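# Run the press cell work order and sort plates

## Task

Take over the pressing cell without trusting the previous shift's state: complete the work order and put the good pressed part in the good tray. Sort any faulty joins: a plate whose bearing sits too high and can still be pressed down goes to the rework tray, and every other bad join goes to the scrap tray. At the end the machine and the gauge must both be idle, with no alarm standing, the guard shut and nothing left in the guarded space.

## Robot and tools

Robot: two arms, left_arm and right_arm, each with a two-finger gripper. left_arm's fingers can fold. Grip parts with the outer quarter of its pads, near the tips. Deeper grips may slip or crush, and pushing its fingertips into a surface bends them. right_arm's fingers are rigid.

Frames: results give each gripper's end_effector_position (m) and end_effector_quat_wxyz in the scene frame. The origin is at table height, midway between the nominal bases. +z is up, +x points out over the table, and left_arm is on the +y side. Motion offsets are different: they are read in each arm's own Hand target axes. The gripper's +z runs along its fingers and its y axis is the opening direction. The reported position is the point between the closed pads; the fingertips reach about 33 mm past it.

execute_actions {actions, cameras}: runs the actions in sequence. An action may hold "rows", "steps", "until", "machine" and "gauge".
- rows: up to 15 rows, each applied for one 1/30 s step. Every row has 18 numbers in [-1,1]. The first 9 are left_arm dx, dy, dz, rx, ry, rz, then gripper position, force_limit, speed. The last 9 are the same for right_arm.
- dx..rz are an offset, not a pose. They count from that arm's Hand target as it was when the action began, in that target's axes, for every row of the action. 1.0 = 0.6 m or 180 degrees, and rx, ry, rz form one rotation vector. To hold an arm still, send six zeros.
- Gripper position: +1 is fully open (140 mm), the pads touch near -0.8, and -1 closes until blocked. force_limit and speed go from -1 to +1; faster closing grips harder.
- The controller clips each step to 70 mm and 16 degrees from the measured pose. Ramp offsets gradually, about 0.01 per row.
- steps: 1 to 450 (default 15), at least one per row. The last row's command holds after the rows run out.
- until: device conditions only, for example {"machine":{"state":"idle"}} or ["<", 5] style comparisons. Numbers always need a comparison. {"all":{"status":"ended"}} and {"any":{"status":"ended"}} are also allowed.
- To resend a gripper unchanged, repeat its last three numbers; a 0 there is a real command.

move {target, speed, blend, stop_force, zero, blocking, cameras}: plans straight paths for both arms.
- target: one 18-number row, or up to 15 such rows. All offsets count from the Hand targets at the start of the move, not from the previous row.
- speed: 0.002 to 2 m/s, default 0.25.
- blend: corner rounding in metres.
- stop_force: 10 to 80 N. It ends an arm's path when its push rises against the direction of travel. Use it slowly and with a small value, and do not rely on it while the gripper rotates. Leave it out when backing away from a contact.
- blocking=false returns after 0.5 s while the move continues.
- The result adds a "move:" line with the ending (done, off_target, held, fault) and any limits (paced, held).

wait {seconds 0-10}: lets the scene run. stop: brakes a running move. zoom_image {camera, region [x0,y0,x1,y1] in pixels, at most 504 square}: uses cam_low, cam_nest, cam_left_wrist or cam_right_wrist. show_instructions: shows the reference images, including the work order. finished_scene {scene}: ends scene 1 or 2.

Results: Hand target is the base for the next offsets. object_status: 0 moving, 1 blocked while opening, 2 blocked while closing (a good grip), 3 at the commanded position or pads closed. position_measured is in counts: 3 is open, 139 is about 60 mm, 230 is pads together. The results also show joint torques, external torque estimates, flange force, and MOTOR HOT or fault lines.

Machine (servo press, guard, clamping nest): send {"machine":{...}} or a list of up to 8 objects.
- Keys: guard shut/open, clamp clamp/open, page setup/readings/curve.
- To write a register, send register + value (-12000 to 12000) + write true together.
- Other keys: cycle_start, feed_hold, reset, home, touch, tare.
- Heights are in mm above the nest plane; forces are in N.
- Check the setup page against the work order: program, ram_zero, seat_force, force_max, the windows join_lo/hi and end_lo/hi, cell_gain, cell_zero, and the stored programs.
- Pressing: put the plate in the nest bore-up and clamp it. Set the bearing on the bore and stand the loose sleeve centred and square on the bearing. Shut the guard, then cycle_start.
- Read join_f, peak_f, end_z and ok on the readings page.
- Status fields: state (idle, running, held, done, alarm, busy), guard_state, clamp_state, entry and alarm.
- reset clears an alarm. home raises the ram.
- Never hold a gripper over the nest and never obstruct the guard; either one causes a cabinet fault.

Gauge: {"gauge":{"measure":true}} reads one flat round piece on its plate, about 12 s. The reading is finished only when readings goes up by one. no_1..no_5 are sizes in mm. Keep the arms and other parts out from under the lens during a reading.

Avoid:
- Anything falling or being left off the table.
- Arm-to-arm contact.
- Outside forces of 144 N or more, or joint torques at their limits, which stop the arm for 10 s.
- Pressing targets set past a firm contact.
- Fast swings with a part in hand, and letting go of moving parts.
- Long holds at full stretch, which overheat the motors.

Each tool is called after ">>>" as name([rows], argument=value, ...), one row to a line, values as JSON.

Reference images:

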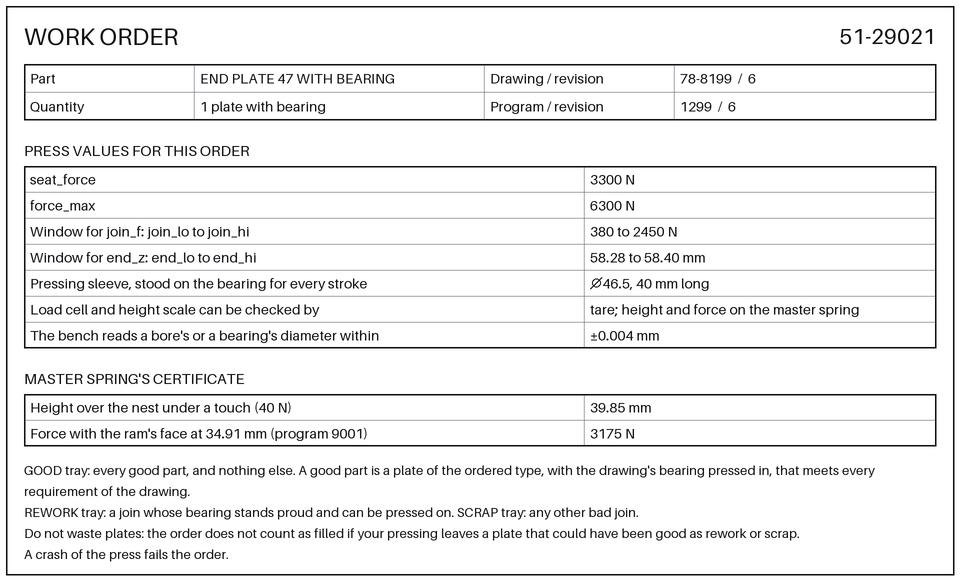

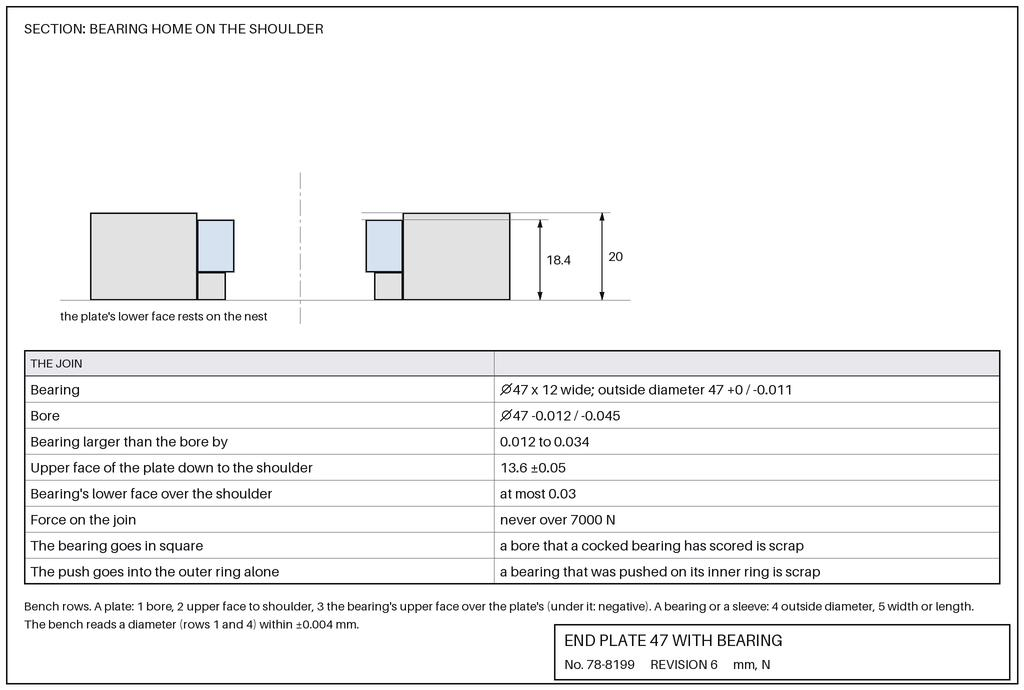

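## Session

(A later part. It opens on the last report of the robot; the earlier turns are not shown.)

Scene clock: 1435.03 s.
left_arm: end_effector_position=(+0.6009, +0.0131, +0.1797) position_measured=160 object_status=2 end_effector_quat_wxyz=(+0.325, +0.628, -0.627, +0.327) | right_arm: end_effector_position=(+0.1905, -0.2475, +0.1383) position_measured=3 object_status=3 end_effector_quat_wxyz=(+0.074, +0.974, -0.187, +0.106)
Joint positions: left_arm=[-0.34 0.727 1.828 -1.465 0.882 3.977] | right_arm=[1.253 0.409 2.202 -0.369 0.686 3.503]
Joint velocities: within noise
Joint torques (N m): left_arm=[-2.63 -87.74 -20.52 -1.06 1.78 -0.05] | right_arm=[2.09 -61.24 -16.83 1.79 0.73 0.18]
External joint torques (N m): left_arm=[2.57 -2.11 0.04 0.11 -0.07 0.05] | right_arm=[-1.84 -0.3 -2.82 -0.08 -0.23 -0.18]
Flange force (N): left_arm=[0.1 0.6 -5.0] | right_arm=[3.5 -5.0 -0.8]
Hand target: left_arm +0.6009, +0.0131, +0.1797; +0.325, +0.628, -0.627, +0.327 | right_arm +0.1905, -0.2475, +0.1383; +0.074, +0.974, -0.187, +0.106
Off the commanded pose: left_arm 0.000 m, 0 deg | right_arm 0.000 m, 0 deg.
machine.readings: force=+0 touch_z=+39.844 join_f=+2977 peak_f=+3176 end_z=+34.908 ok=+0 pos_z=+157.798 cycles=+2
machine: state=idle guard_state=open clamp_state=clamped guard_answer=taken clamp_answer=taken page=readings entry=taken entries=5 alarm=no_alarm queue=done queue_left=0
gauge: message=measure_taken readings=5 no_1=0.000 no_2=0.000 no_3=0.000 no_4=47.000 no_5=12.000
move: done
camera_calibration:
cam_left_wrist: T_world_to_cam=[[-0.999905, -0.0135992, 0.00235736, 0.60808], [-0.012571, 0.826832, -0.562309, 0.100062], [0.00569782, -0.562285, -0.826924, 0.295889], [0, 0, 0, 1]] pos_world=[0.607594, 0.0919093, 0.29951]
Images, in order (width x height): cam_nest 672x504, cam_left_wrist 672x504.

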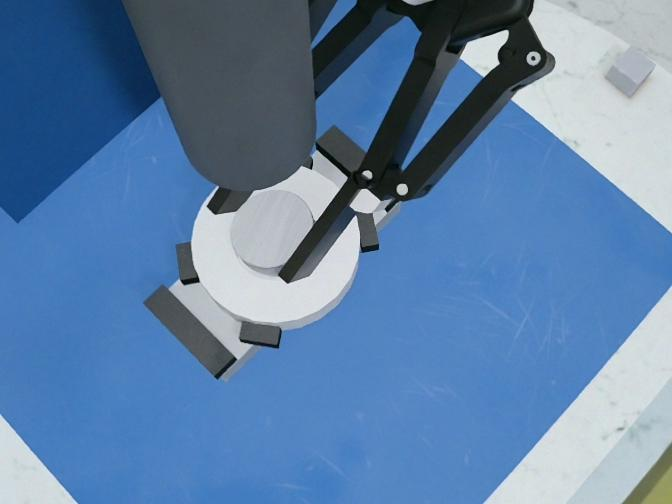

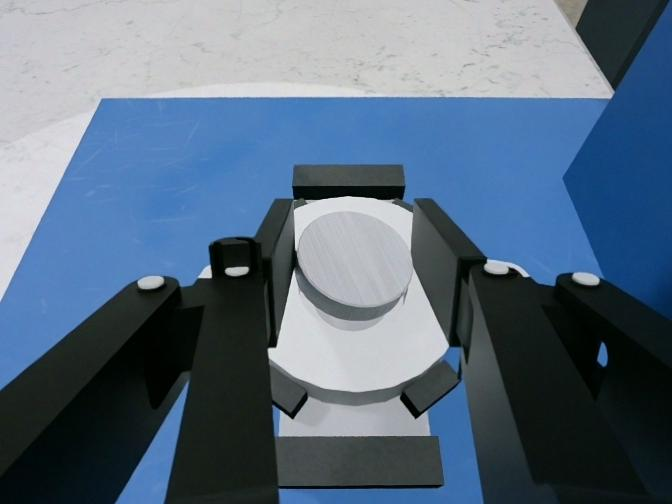

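>>> move(target=[0,0.0217,0,0,0,0,-1,-0.02,-1,0,0,0,0,0,0,1,1,1], speed=0.04, cameras=[])

>>> move(target=[-0.0171,0,0.012,0,0,0,-1,-0.02,-1,0,0,0,0,0,0,1,1,1], speed=0.01, stop_force=15, cameras=["cam_nest","cam_left_wrist"])

>>> zoom_image(camera="cam_left_wrist", region=[230, 150, 480, 400])

Scene clock: 1452.23 s.
left_arm: end_effector_position=(+0.5879, +0.0130, +0.1797) position_measured=160 object_status=2 end_effector_quat_wxyz=(+0.325, +0.628, -0.627, +0.327) | right_arm: end_effector_position=(+0.1905, -0.2475, +0.1383) position_measured=3 object_status=3 end_effector_quat_wxyz=(+0.074, +0.974, -0.187, +0.106)
Joint positions: left_arm=[-0.346 0.716 1.855 -1.483 0.877 3.996] | right_arm=[1.253 0.409 2.202 -0.369 0.686 3.503]
Joint velocities: within noise
Joint torques (N m): left_arm=[-2.17 -86.54 -20.34 -1.09 1.81 -0.06] | right_arm=[2.47 -61.26 -16.95 1.73 0.73 0.19]
External joint torques (N m): left_arm=[1.99 -1.82 0.45 0.12 -0.07 0.06] | right_arm=[-2.23 -0.27 -2.69 -0.03 -0.23 -0.19]
Flange force (N): left_arm=[0.1 1.4 -4.4] | right_arm=[4.2 -4.9 -0.6]
Hand target: left_arm +0.5879, +0.0130, +0.1797; +0.325, +0.628, -0.627, +0.327 | right_arm +0.1905, -0.2475, +0.1383; +0.074, +0.974, -0.187, +0.106
Off the commanded pose: left_arm 0.000 m, 0 deg | right_arm 0.000 m, 0 deg.
machine.readings: force=+0 touch_z=+39.844 join_f=+2977 peak_f=+3176 end_z=+34.908 ok=+0 pos_z=+157.798 cycles=+2
machine: state=idle guard_state=open clamp_state=clamped guard_answer=taken clamp_answer=taken page=readings entry=taken entries=5 alarm=no_alarm queue=done queue_left=0
gauge: message=measure_taken readings=5 no_1=0.000 no_2=0.000 no_3=0.000 no_4=47.000 no_5=12.000
move: done
No camera images: "cameras" was empty.

Scene clock: 1453.83 s.
left_arm: end_effector_position=(+0.5879, +0.0130, +0.1694) position_measured=160 object_status=2 end_effector_quat_wxyz=(+0.325, +0.628, -0.627, +0.327) | right_arm: end_effector_position=(+0.1905, -0.2475, +0.1383) position_measured=3 object_status=3 end_effector_quat_wxyz=(+0.074, +0.974, -0.187, +0.106)
Joint positions: left_arm=[-0.346 0.73 1.855 -1.495 0.876 4.015] | right_arm=[1.253 0.409 2.202 -0.369 0.686 3.503]
Joint velocities: within noise
Joint torques (N m): left_arm=[-5.3 -73.2 -16.23 0.13 -2.4 0.27] | right_arm=[2.26 -61.39 -16.84 1.79 0.67 0.19]
External joint torques (N m): left_arm=[5.14 -15.54 -3 -1.09 4.17 -0.27] | right_arm=[-2.12 0.1 -2.79 -0.08 -0.16 -0.18]
Flange force (N): left_arm=[11.6 4.1 -21.4] | right_arm=[3.8 -5.5 -0.2]
Hand target: left_arm +0.5879, +0.0130, +0.1694; +0.325, +0.628, -0.627, +0.327 (not the last commanded pose) | right_arm +0.1905, -0.2475, +0.1383; +0.074, +0.974, -0.187, +0.106
Off the commanded pose: left_arm 0.002 m, 0 deg | right_arm 0.000 m, 0 deg.
machine.readings: force=+0 touch_z=+39.844 join_f=+2977 peak_f=+3176 end_z=+34.908 ok=+0 pos_z=+157.798 cycles=+2
machine: state=idle guard_state=open clamp_state=clamped guard_answer=taken clamp_answer=taken page=readings entry=taken entries=5 alarm=no_alarm queue=done queue_left=0
gauge: message=measure_taken readings=5 no_1=0.000 no_2=0.000 no_3=0.000 no_4=47.000 no_5=12.000
move: contact (left_arm)
camera_calibration:
cam_left_wrist: T_world_to_cam=[[-0.999904, -0.0136554, 0.00227687, 0.595132], [-0.0125715, 0.826753, -0.562425, 0.0942304], [0.00579776, -0.5624, -0.826845, 0.287318], [0, 0, 0, 1]] pos_world=[0.594594, 0.0918093, 0.28921]
Images, in order (width x height): cam_nest 672x504, cam_left_wrist 672x504.

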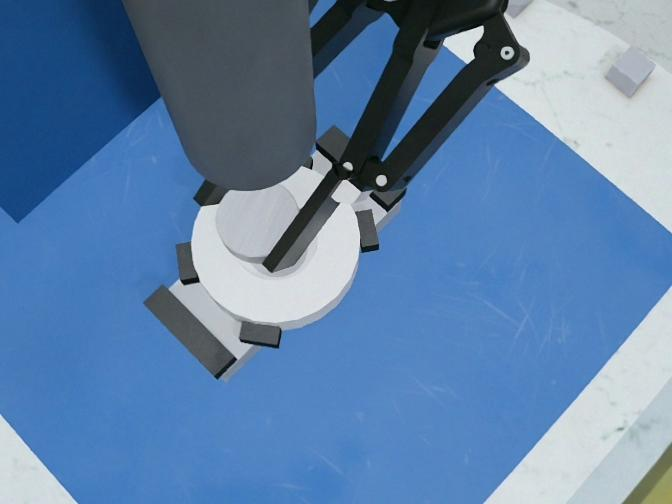

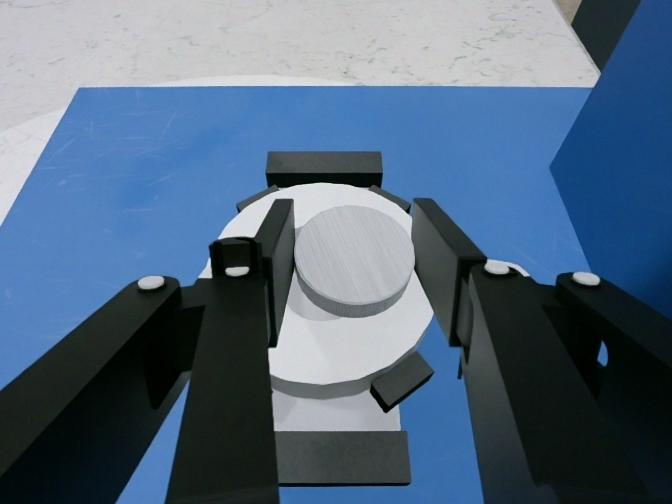

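Scaled by 2.016 from the camera's 672x504 image, which has a finer 960x720 frame.

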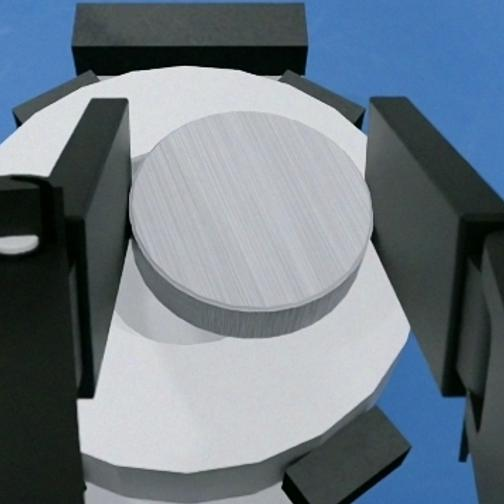

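>>> execute_actions([
  {"rows":[[0,0,0,0,0,0,-0.05,-0.02,-0.9,0,0,0,0,0,0,1,1,1]],"steps":40},
  {"rows":[[0,0,0,0,0,0,-1,-0.02,-1,0,0,0,0,0,0,1,1,1]],"steps":75},
], cameras=["cam_nest","cam_left_wrist"])

>>> zoom_image(camera="cam_left_wrist", region=[230, 150, 480, 400])

>>> zoom_image(camera="cam_nest", region=[180, 150, 380, 350])

Scene clock: 1466.20 s.
left_arm: end_effector_position=(+0.5879, +0.0130, +0.1694) position_measured=161 object_status=2 end_effector_quat_wxyz=(+0.325, +0.628, -0.627, +0.327) | right_arm: end_effector_position=(+0.1905, -0.2475, +0.1383) position_measured=3 object_status=3 end_effector_quat_wxyz=(+0.074, +0.974, -0.187, +0.106)
Joint positions: left_arm=[-0.346 0.73 1.855 -1.495 0.876 4.015] | right_arm=[1.253 0.409 2.202 -0.369 0.686 3.503]
Joint velocities: within noise
Joint torques (N m): left_arm=[0.24 -72.37 -21.1 -1.29 -5.64 0.4] | right_arm=[2.57 -61.35 -16.91 1.78 0.77 0.22]
External joint torques (N m): left_arm=[-0.25 -16.73 1.69 0.32 7.4 -0.4] | right_arm=[-2.46 -0.17 -2.87 -0.06 -0.27 -0.21]
External joint torques at the end of the 1st action: left_arm=[1.84 -2.73 -0.4 0.06 0.18 0.18] | right_arm=[-2.26 -0.4 -2.79 -0.05 -0.27 -0.15]
Flange force (N): left_arm=[15.2 14.0 -23.2] | right_arm=[4.6 -5.3 -0.4]
Flange force at the end of the 1st action (N): left_arm=[1.2 0.7 -4.7] | right_arm=[4.2 -4.8 -0.7]
Hand target: left_arm +0.5879, +0.0130, +0.1694; +0.325, +0.628, -0.627, +0.327 | right_arm +0.1905, -0.2475, +0.1383; +0.074, +0.974, -0.187, +0.106
Off the commanded pose: left_arm 0.000 m, 0 deg | right_arm 0.000 m, 0 deg.
machine.readings: force=+0 touch_z=+39.844 join_f=+2977 peak_f=+3176 end_z=+34.908 ok=+0 pos_z=+157.798 cycles=+2
machine: state=idle guard_state=open clamp_state=clamped guard_answer=taken clamp_answer=taken page=readings entry=taken entries=5 alarm=no_alarm queue=done queue_left=0
gauge: message=measure_taken readings=5 no_1=0.000 no_2=0.000 no_3=0.000 no_4=47.000 no_5=12.000
camera_calibration:
cam_left_wrist: T_world_to_cam=[[-0.999906, -0.0135165, 0.00230047, 0.595114], [-0.0124706, 0.826832, -0.56231, 0.0941298], [0.00569835, -0.562286, -0.826923, 0.287389], [0, 0, 0, 1]] pos_world=[0.594594, 0.0918093, 0.28921]
Images, in order (width x height): cam_nest 672x504, cam_left_wrist 672x504.

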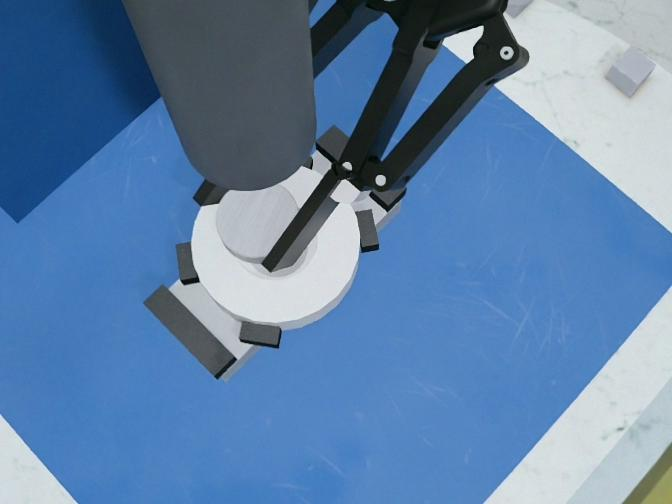

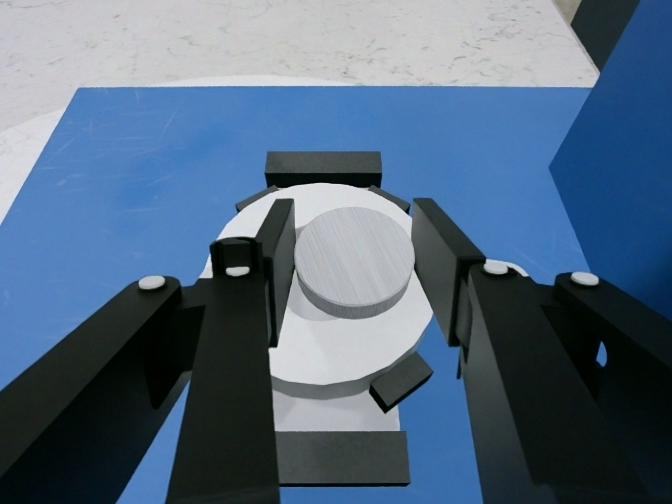

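Scaled by 2.016 from the camera's 672x504 image, which has a finer 960x720 frame.

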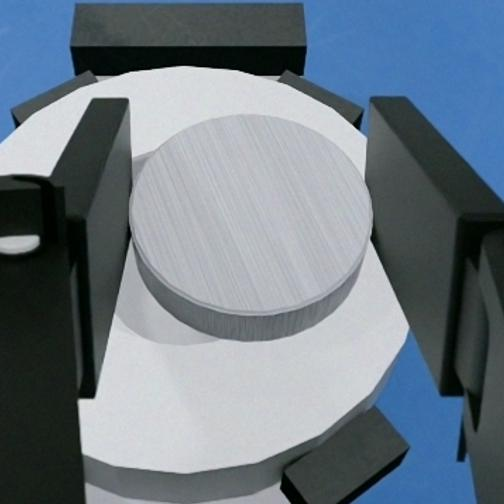

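Scaled by 2.520 from the camera's 672x504 image, which has a finer 960x720 frame.

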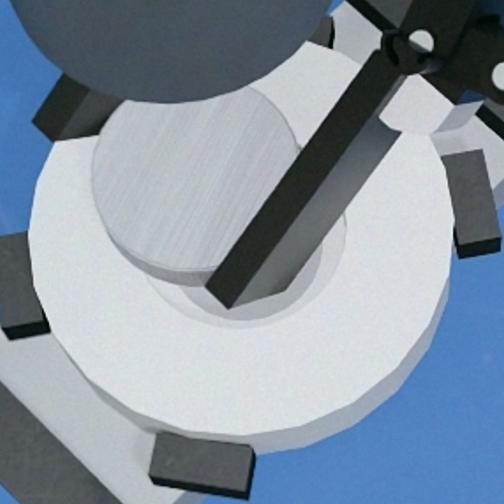

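>>> move([
  [0.0136,0,-0.0096,0,0,0,-1,-0.02,-1,0,0,0,0,0,0,1,1,1],
  [0.0136,-0.0217,-0.0096,0,0,0,-1,-0.02,-1,0,0,0,0,0,0,1,1,1],
], speed=0.03, cameras=[])

>>> move(target=[-0.0171,0,0.012,0,0,0,-1,-0.02,-1,0,0,0,0,0,0,1,1,1], speed=0.008, stop_force=10, cameras=["cam_nest","cam_left_wrist"])

>>> zoom_image(camera="cam_nest", region=[180, 150, 380, 350])

>>> zoom_image(camera="cam_left_wrist", region=[230, 150, 480, 400])

Scene clock: 1478.83 s.
left_arm: end_effector_position=(+0.6009, +0.0131, +0.1794) position_measured=161 object_status=2 end_effector_quat_wxyz=(+0.325, +0.628, -0.627, +0.327) | right_arm: end_effector_position=(+0.1905, -0.2475, +0.1383) position_measured=3 object_status=3 end_effector_quat_wxyz=(+0.074, +0.974, -0.187, +0.106)
Joint positions: left_arm=[-0.34 0.728 1.828 -1.466 0.882 3.977] | right_arm=[1.253 0.409 2.202 -0.369 0.686 3.503]
Joint velocities: within noise
Joint torques (N m): left_arm=[-2.78 -87.87 -20.72 -1.07 1.7 -0.08] | right_arm=[2.44 -61.5 -17.06 1.73 0.71 0.13]
External joint torques (N m): left_arm=[2.7 -2.05 0.24 0.12 0 0.08] | right_arm=[-2.38 0.1 -2.6 -0.03 -0.2 -0.13]
Flange force (N): left_arm=[-0.2 0.9 -5.2] | right_arm=[4.2 -5.1 0.1]
Hand target: left_arm +0.6009, +0.0131, +0.1794; +0.325, +0.628, -0.627, +0.327 | right_arm +0.1905, -0.2475, +0.1383; +0.074, +0.974, -0.187, +0.106
Off the commanded pose: left_arm 0.000 m, 0 deg | right_arm 0.000 m, 0 deg.
machine.readings: force=+0 touch_z=+39.844 join_f=+2977 peak_f=+3176 end_z=+34.908 ok=+0 pos_z=+157.798 cycles=+2
machine: state=idle guard_state=open clamp_state=clamped guard_answer=taken clamp_answer=taken page=readings entry=taken entries=5 alarm=no_alarm queue=done queue_left=0
gauge: message=measure_taken readings=5 no_1=0.000 no_2=0.000 no_3=0.000 no_4=47.000 no_5=12.000
move: done
No camera images: "cameras" was empty.

Scene clock: 1480.60 s.
left_arm: end_effector_position=(+0.6010, +0.0130, +0.1699) position_measured=161 object_status=2 end_effector_quat_wxyz=(+0.325, +0.628, -0.627, +0.327) | right_arm: end_effector_position=(+0.1905, -0.2475, +0.1383) position_measured=3 object_status=3 end_effector_quat_wxyz=(+0.074, +0.974, -0.187, +0.106)
Joint positions: left_arm=[-0.34 0.741 1.828 -1.476 0.881 3.994] | right_arm=[1.253 0.409 2.202 -0.369 0.686 3.503]
Joint velocities: within noise
Joint torques (N m): left_arm=[-4.75 -79 -19 -0.79 -1.44 -0.05] | right_arm=[2.4 -61.17 -16.84 1.8 0.75 0.18]
External joint torques (N m): left_arm=[4.76 -11.23 -0.94 -0.16 3.17 0.05] | right_arm=[-2.22 -0.19 -2.81 -0.09 -0.24 -0.18]
Flange force (N): left_arm=[6.9 4.6 -17.8] | right_arm=[4.1 -5.1 -0.5]
Hand target: left_arm +0.6009, +0.0130, +0.1699; +0.325, +0.628, -0.627, +0.327 (not the last commanded pose) | right_arm +0.1905, -0.2475, +0.1383; +0.074, +0.974, -0.187, +0.106
Off the commanded pose: left_arm 0.003 m, 0 deg | right_arm 0.000 m, 0 deg.
machine.readings: force=+0 touch_z=+39.844 join_f=+2977 peak_f=+3176 end_z=+34.908 ok=+0 pos_z=+157.798 cycles=+2
machine: state=idle guard_state=open clamp_state=clamped guard_answer=taken clamp_answer=taken page=readings entry=taken entries=5 alarm=no_alarm queue=done queue_left=0
gauge: message=measure_taken readings=5 no_1=0.000 no_2=0.000 no_3=0.000 no_4=47.000 no_5=12.000
move: contact (left_arm)
camera_calibration:
cam_left_wrist: T_world_to_cam=[[-0.999904, -0.0136555, 0.00227799, 0.608231], [-0.0125716, 0.826706, -0.562493, 0.0946177], [0.00579789, -0.562468, -0.826799, 0.287705], [0, 0, 0, 1]] pos_world=[0.607694, 0.0919094, 0.28971]
Images, in order (width x height): cam_nest 672x504, cam_left_wrist 672x504.

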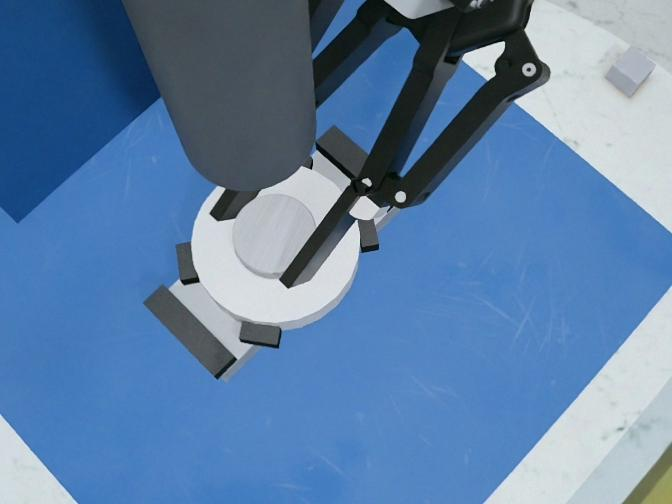

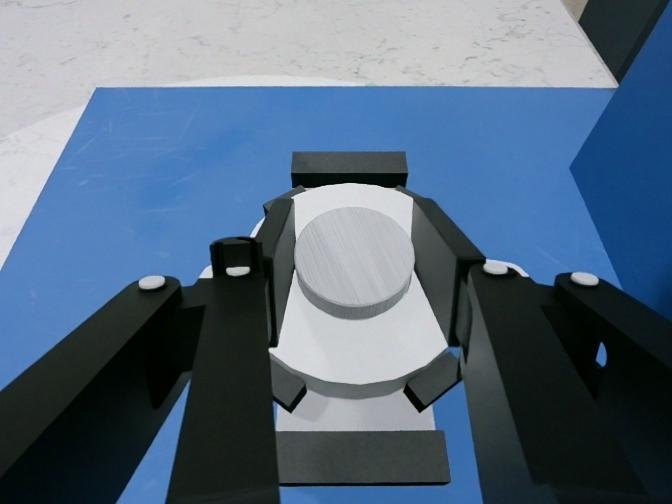

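Scaled by 2.520 from the camera's 672x504 image, which has a finer 960x720 frame.

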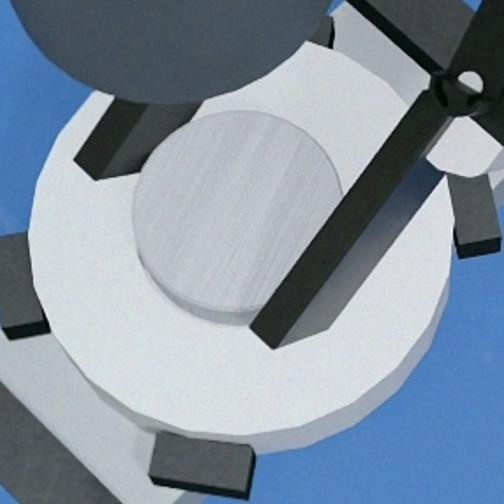

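Scaled by 2.016 from the camera's 672x504 image, which has a finer 960x720 frame.

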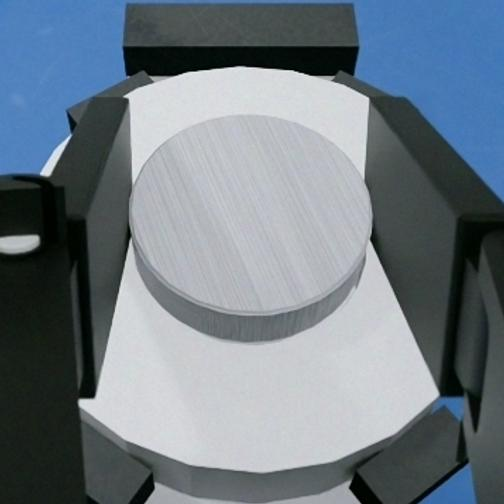

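>>> execute_actions([
  {"rows":[[0,0,0,0,0,0,0.05,-0.02,-0.95,0,0,0,0,0,0,1,1,1]],"steps":75},
], cameras=["cam_nest","cam_left_wrist"])

>>> zoom_image(camera="cam_nest", region=[180, 150, 380, 350])

>>> zoom_image(camera="cam_left_wrist", region=[230, 150, 480, 400])

Scene clock: 1492.27 s.
left_arm: end_effector_position=(+0.6010, +0.0130, +0.1699) position_measured=123 object_status=3 end_effector_quat_wxyz=(+0.325, +0.628, -0.627, +0.327) | right_arm: end_effector_position=(+0.1905, -0.2475, +0.1383) position_measured=3 object_status=3 end_effector_quat_wxyz=(+0.074, +0.974, -0.187, +0.106)
Joint positions: left_arm=[-0.34 0.741 1.828 -1.476 0.881 3.994] | right_arm=[1.253 0.409 2.202 -0.369 0.686 3.503]
Joint velocities: within noise
Joint torques (N m): left_arm=[-2.17 -87.81 -19.66 -1.09 1.54 -0.09] | right_arm=[2.5 -61.34 -16.93 1.82 0.75 0.18]
External joint torques (N m): left_arm=[2.03 -2.62 -0.38 0.14 0.19 0.08] | right_arm=[-2.32 -0.09 -2.74 -0.1 -0.24 -0.17]
Flange force (N): left_arm=[1.1 0.4 -4.9] | right_arm=[4.3 -5.2 -0.2]
Hand target: left_arm +0.6009, +0.0130, +0.1699; +0.325, +0.628, -0.627, +0.327 | right_arm +0.1905, -0.2475, +0.1383; +0.074, +0.974, -0.187, +0.106
Off the commanded pose: left_arm 0.000 m, 0 deg | right_arm 0.000 m, 0 deg.
machine.readings: force=+0 touch_z=+39.844 join_f=+2977 peak_f=+3176 end_z=+34.908 ok=+0 pos_z=+157.798 cycles=+2
machine: state=idle guard_state=open clamp_state=clamped guard_answer=taken clamp_answer=taken page=readings entry=taken entries=5 alarm=no_alarm queue=done queue_left=0
gauge: message=measure_taken readings=5 no_1=0.000 no_2=0.000 no_3=0.000 no_4=47.000 no_5=12.000
camera_calibration:
cam_left_wrist: T_world_to_cam=[[-0.999905, -0.0135731, 0.00222021, 0.608141], [-0.0124715, 0.826754, -0.562426, 0.0945317], [0.00579828, -0.562401, -0.826845, 0.287712], [0, 0, 0, 1]] pos_world=[0.607594, 0.0919094, 0.28971]
Images, in order (width x height): cam_nest 672x504, cam_left_wrist 672x504.

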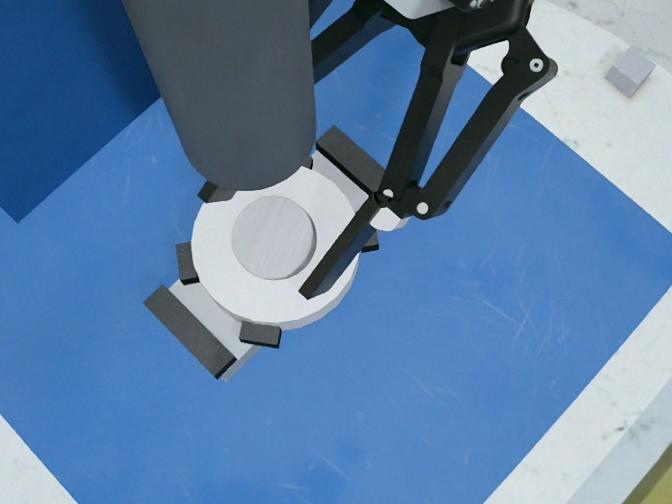

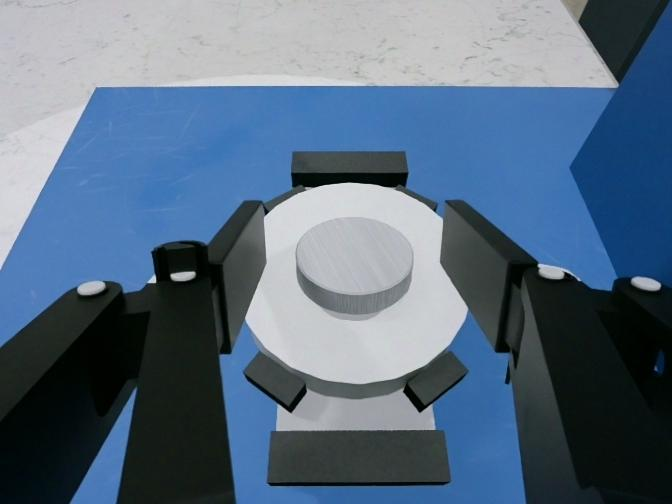

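Scaled by 2.520 from the camera's 672x504 image, which has a finer 960x720 frame.

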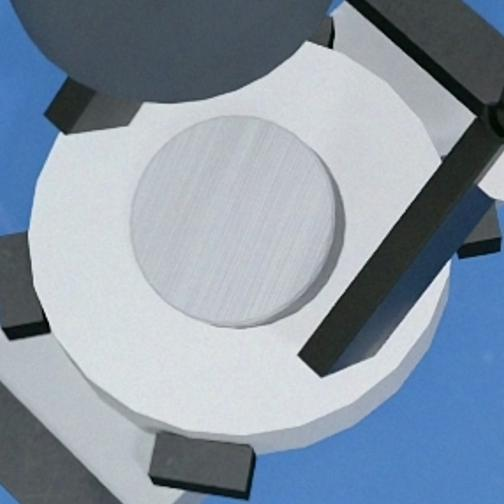

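Scaled by 2.016 from the camera's 672x504 image, which has a finer 960x720 frame.

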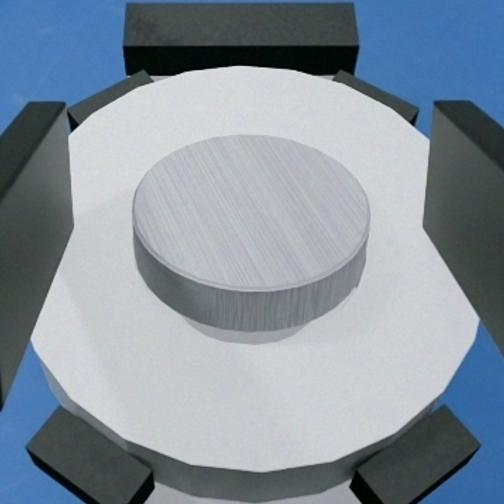

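>>> execute_actions([
  {"rows":[[0,0,0,0,0,0,-1,-0.02,-1,0,0,0,0,0,0,1,1,1]],"steps":75},
], cameras=[])

>>> move([
  [0.0191,0,-0.0134,0,0,0,-1,-0.02,-1,0,0,0,0,0,0,1,1,1],
  [0.0191,0.0217,-0.0134,0,0,0,-1,-0.02,-1,0,0,0,0,0,0,1,1,1],
], speed=0.03, cameras=["cam_left_wrist"])

>>> move(target=[-0.0225,0,0.0158,0,0,0,-1,-0.02,-1,0,0,0,0,0,0,1,1,1], speed=0.01, stop_force=15, cameras=["cam_nest","cam_left_wrist"])

>>> zoom_image(camera="cam_left_wrist", region=[230, 150, 480, 400])

Scene clock: 1527.43 s.
left_arm: end_effector_position=(+0.6010, +0.0130, +0.1699) position_measured=160 object_status=2 end_effector_quat_wxyz=(+0.325, +0.628, -0.627, +0.327) | right_arm: end_effector_position=(+0.1905, -0.2475, +0.1383) position_measured=3 object_status=3 end_effector_quat_wxyz=(+0.074, +0.974, -0.187, +0.106)
Joint positions: left_arm=[-0.34 0.741 1.828 -1.476 0.881 3.994] | right_arm=[1.253 0.409 2.202 -0.369 0.686 3.503]
Joint velocities: within noise
Joint torques (N m): left_arm=[-3.7 -75.69 -21.59 -1.66 -3.33 -0.15] | right_arm=[2.45 -61.32 -16.9 1.75 0.74 0.18]
External joint torques (N m): left_arm=[3.71 -14.68 1.51 0.7 5.05 0.15] | right_arm=[-2.2 -0.19 -2.78 -0.04 -0.24 -0.17]
Flange force (N): left_arm=[10.0 11.4 -23.8] | right_arm=[4.1 -5.1 -0.5]
Hand target: left_arm +0.6009, +0.0130, +0.1699; +0.325, +0.628, -0.627, +0.327 | right_arm +0.1905, -0.2475, +0.1383; +0.074, +0.974, -0.187, +0.106
Off the commanded pose: left_arm 0.000 m, 0 deg | right_arm 0.000 m, 0 deg.
machine.readings: force=+0 touch_z=+39.844 join_f=+2977 peak_f=+3176 end_z=+34.908 ok=+0 pos_z=+157.798 cycles=+2
machine: state=idle guard_state=open clamp_state=clamped guard_answer=taken clamp_answer=taken page=readings entry=taken entries=5 alarm=no_alarm queue=done queue_left=0
gauge: message=measure_taken readings=5 no_1=0.000 no_2=0.000 no_3=0.000 no_4=47.000 no_5=12.000
No camera images: "cameras" was empty.

Scene clock: 1528.60 s.
left_arm: end_effector_position=(+0.5879, +0.0130, +0.1839) position_measured=160 object_status=2 end_effector_quat_wxyz=(+0.325, +0.628, -0.627, +0.327) | right_arm: end_effector_position=(+0.1905, -0.2475, +0.1383) position_measured=3 object_status=3 end_effector_quat_wxyz=(+0.074, +0.974, -0.187, +0.106)
Joint positions: left_arm=[-0.346 0.71 1.855 -1.478 0.878 3.989] | right_arm=[1.253 0.409 2.202 -0.369 0.686 3.503]
Joint velocities: within noise
Joint torques (N m): left_arm=[-2.25 -85.71 -20.11 -1.16 1.69 -0.11] | right_arm=[2.91 -61.61 -16.92 1.81 0.73 0.17]
External joint torques (N m): left_arm=[2.08 -2.38 -0.1 0.2 0.04 0.1] | right_arm=[-2.66 0.03 -2.77 -0.09 -0.23 -0.17]
Flange force (N): left_arm=[0.7 0.7 -4.9] | right_arm=[4.8 -5.4 0.1]
Hand target: left_arm +0.5879, +0.0130, +0.1839; +0.325, +0.628, -0.627, +0.327 | right_arm +0.1905, -0.2475, +0.1383; +0.074, +0.974, -0.187, +0.106
Off the commanded pose: left_arm 0.000 m, 0 deg | right_arm 0.000 m, 0 deg.
machine.readings: force=+0 touch_z=+39.844 join_f=+2977 peak_f=+3176 end_z=+34.908 ok=+0 pos_z=+157.798 cycles=+2
machine: state=idle guard_state=open clamp_state=clamped guard_answer=taken clamp_answer=taken page=readings entry=taken entries=5 alarm=no_alarm queue=done queue_left=0
gauge: message=measure_taken readings=5 no_1=0.000 no_2=0.000 no_3=0.000 no_4=47.000 no_5=12.000
move: done
camera_calibration:
cam_left_wrist: T_world_to_cam=[[-0.999905, -0.0135731, 0.00222021, 0.59511], [-0.0124715, 0.826754, -0.562426, 0.102326], [0.00579828, -0.562401, -0.826845, 0.299307], [0, 0, 0, 1]] pos_world=[0.594594, 0.0918094, 0.30371]
Images, in order (width x height): cam_left_wrist 672x504.

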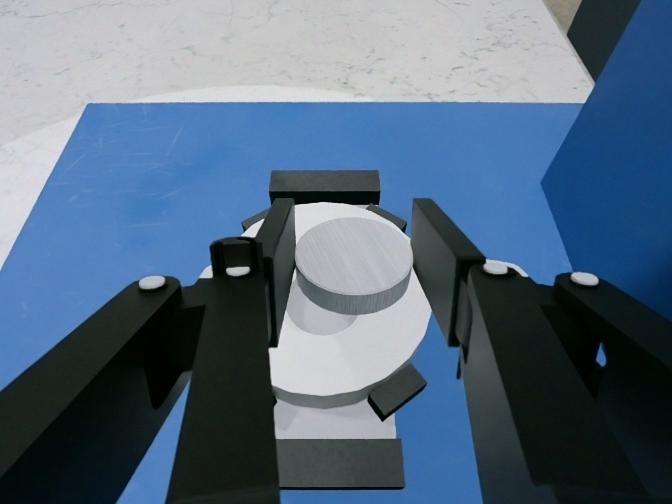

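Scene clock: 1530.40 s.
left_arm: end_effector_position=(+0.5880, +0.0130, +0.1717) position_measured=160 object_status=2 end_effector_quat_wxyz=(+0.325, +0.628, -0.627, +0.327) | right_arm: end_effector_position=(+0.1905, -0.2475, +0.1383) position_measured=3 object_status=3 end_effector_quat_wxyz=(+0.074, +0.974, -0.187, +0.106)
Joint positions: left_arm=[-0.346 0.727 1.854 -1.492 0.876 4.011] | right_arm=[1.253 0.409 2.202 -0.369 0.686 3.503]
Joint velocities: within noise
Joint torques (N m): left_arm=[-2.92 -77.24 -17.16 -0.3 -1.41 -0.06] | right_arm=[2.45 -61.58 -16.97 1.73 0.77 0.21]
External joint torques (N m): left_arm=[2.68 -11.56 -2.41 -0.68 3.17 0.06] | right_arm=[-2.42 0.56 -2.64 -0.02 -0.26 -0.2]
Flange force (N): left_arm=[9.1 3.5 -14.6] | right_arm=[4.1 -5.7 0.8]
Hand target: left_arm +0.5880, +0.0130, +0.1717; +0.325, +0.628, -0.627, +0.327 (not the last commanded pose) | right_arm +0.1905, -0.2475, +0.1383; +0.074, +0.974, -0.187, +0.106
Off the commanded pose: left_arm 0.004 m, 0 deg | right_arm 0.000 m, 0 deg.
machine.readings: force=+0 touch_z=+39.844 join_f=+2977 peak_f=+3176 end_z=+34.908 ok=+0 pos_z=+157.798 cycles=+2
machine: state=idle guard_state=open clamp_state=clamped guard_answer=taken clamp_answer=taken page=readings entry=taken entries=5 alarm=no_alarm queue=done queue_left=0
gauge: message=measure_taken readings=5 no_1=0.000 no_2=0.000 no_3=0.000 no_4=47.000 no_5=12.000
move: contact (left_arm)
camera_calibration:
cam_left_wrist: T_world_to_cam=[[-0.999905, -0.0136294, 0.00214084, 0.595265], [-0.0124721, 0.826628, -0.56261, 0.0955314], [0.00589835, -0.562583, -0.82672, 0.28914], [0, 0, 0, 1]] pos_world=[0.594694, 0.0918095, 0.29151]
Images, in order (width x height): cam_nest 672x504, cam_left_wrist 672x504.

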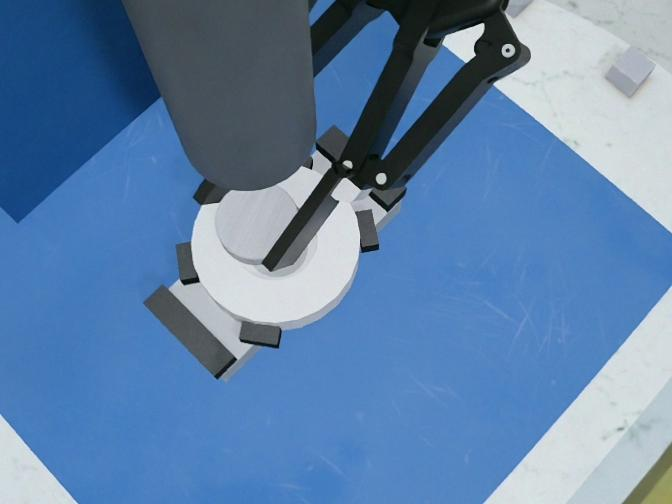

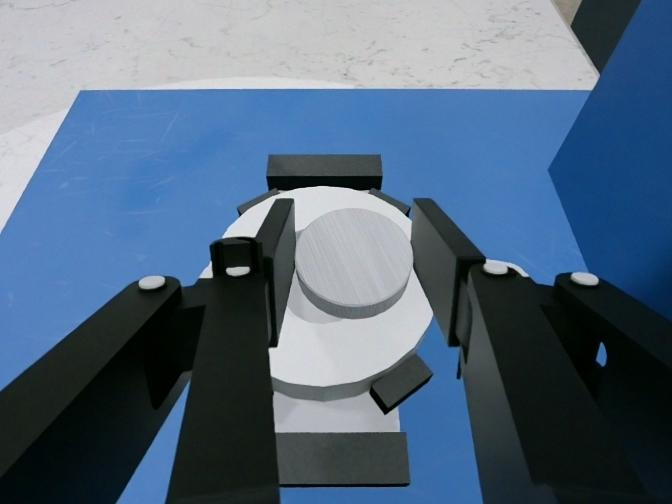

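Scaled by 2.016 from the camera's 672x504 image, which has a finer 960x720 frame.

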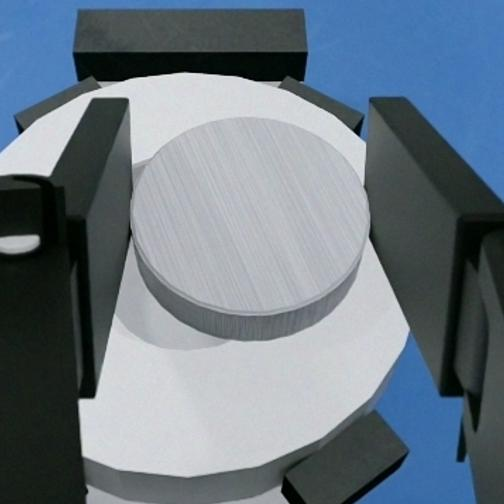

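>>> execute_actions([
  {"rows":[[0,0,0,0,0,0,-0.05,-0.02,-0.9,0,0,0,0,0,0,1,1,1]],"steps":40},
  {"rows":[[-0.0025,0,0.0017,0,0,0,-0.05,-0.02,-0.9,0,0,0,0,0,0,1,1,1]],"steps":15},
  {"rows":[[0,0,0,0,0,0,-1,-0.02,-1,0,0,0,0,0,0,1,1,1]],"steps":75},
], cameras=["cam_nest","cam_left_wrist"])

>>> zoom_image(camera="cam_left_wrist", region=[230, 150, 480, 400])

>>> zoom_image(camera="cam_nest", region=[180, 150, 380, 350])

Scene clock: 1543.17 s.
left_arm: end_effector_position=(+0.5880, +0.0130, +0.1699) position_measured=161 object_status=2 end_effector_quat_wxyz=(+0.325, +0.628, -0.627, +0.327) | right_arm: end_effector_position=(+0.1905, -0.2475, +0.1383) position_measured=3 object_status=3 end_effector_quat_wxyz=(+0.074, +0.974, -0.187, +0.106)
Joint positions: left_arm=[-0.346 0.73 1.854 -1.495 0.876 4.014] | right_arm=[1.253 0.409 2.202 -0.369 0.686 3.503]
Joint velocities: within noise
Joint torques (N m): left_arm=[-2.99 -79.95 -19.05 -0.86 -0.89 0.02] | right_arm=[2.44 -61.52 -16.96 1.74 0.73 0.19]
External joint torques (N m): left_arm=[2.98 -9.16 -0.4 -0.11 2.66 -0.03] | right_arm=[-2.3 0.44 -2.63 -0.03 -0.23 -0.19]
External joint torques at the end of the 1st action: left_arm=[2.01 -2.59 -0.06 0.02 0.24 0.18] | right_arm=[-2.23 0.08 -2.89 -0.1 -0.23 -0.15]
External joint torques at the end of the 2nd action: left_arm=[2.1 -2.74 -0.12 0.05 0.13 0.1] | right_arm=[-2.27 0.57 -2.7 -0.09 -0.23 -0.19]
Flange force (N): left_arm=[6.3 4.6 -14.0] | right_arm=[4.0 -5.6 0.5]
Flange force at the end of the 1st action (N): left_arm=[0.7 1.2 -4.9] | right_arm=[4.0 -5.6 -0.1]
Flange force at the end of the 2nd action (N): left_arm=[1.0 1.1 -5.1] | right_arm=[3.9 -5.9 0.8]
Hand target: left_arm +0.5880, +0.0130, +0.1699; +0.325, +0.628, -0.627, +0.327 | right_arm +0.1905, -0.2475, +0.1383; +0.074, +0.974, -0.187, +0.106
Off the commanded pose: left_arm 0.000 m, 0 deg | right_arm 0.000 m, 0 deg.
machine.readings: force=+0 touch_z=+39.844 join_f=+2977 peak_f=+3176 end_z=+34.908 ok=+0 pos_z=+157.798 cycles=+2
machine: state=idle guard_state=open clamp_state=clamped guard_answer=taken clamp_answer=taken page=readings entry=taken entries=5 alarm=no_alarm queue=done queue_left=0
gauge: message=measure_taken readings=5 no_1=0.000 no_2=0.000 no_3=0.000 no_4=47.000 no_5=12.000
camera_calibration:
cam_left_wrist: T_world_to_cam=[[-0.999905, -0.0136294, 0.00214084, 0.595268], [-0.0124721, 0.826628, -0.56261, 0.0945187], [0.00589835, -0.562583, -0.82672, 0.287652], [0, 0, 0, 1]] pos_world=[0.594694, 0.0918095, 0.28971]
Images, in order (width x height): cam_nest 672x504, cam_left_wrist 672x504.

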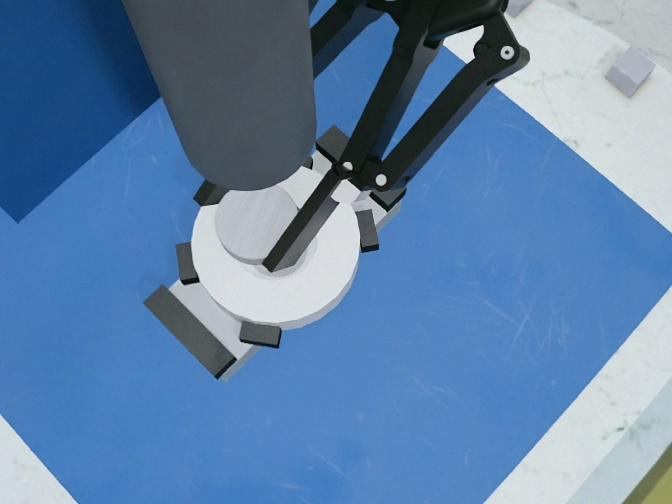

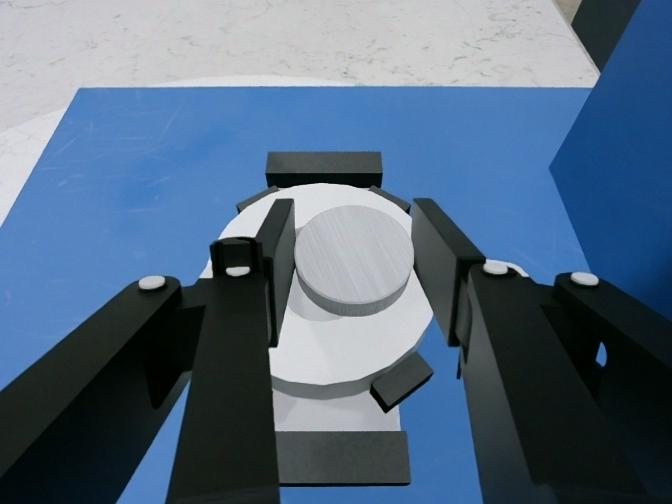

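Scaled by 2.016 from the camera's 672x504 image, which has a finer 960x720 frame.

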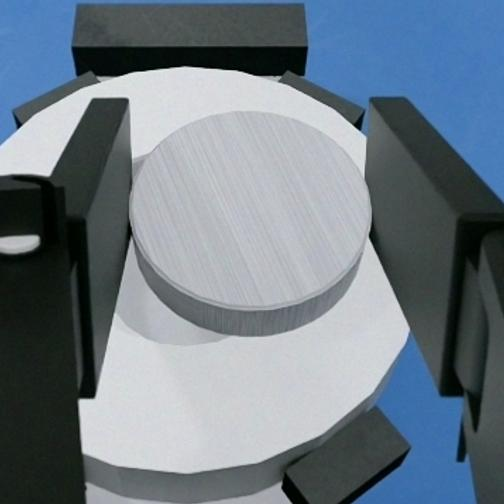

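Scaled by 2.520 from the camera's 672x504 image, which has a finer 960x720 frame.

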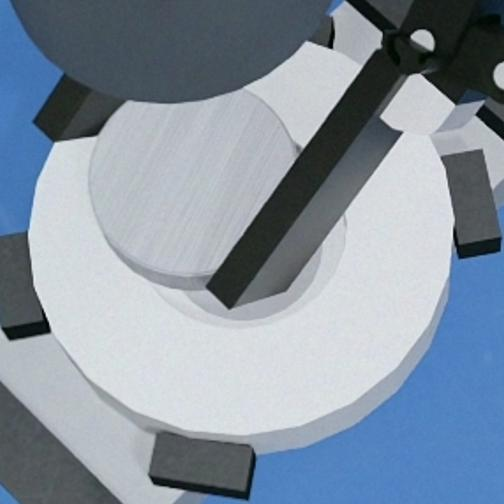

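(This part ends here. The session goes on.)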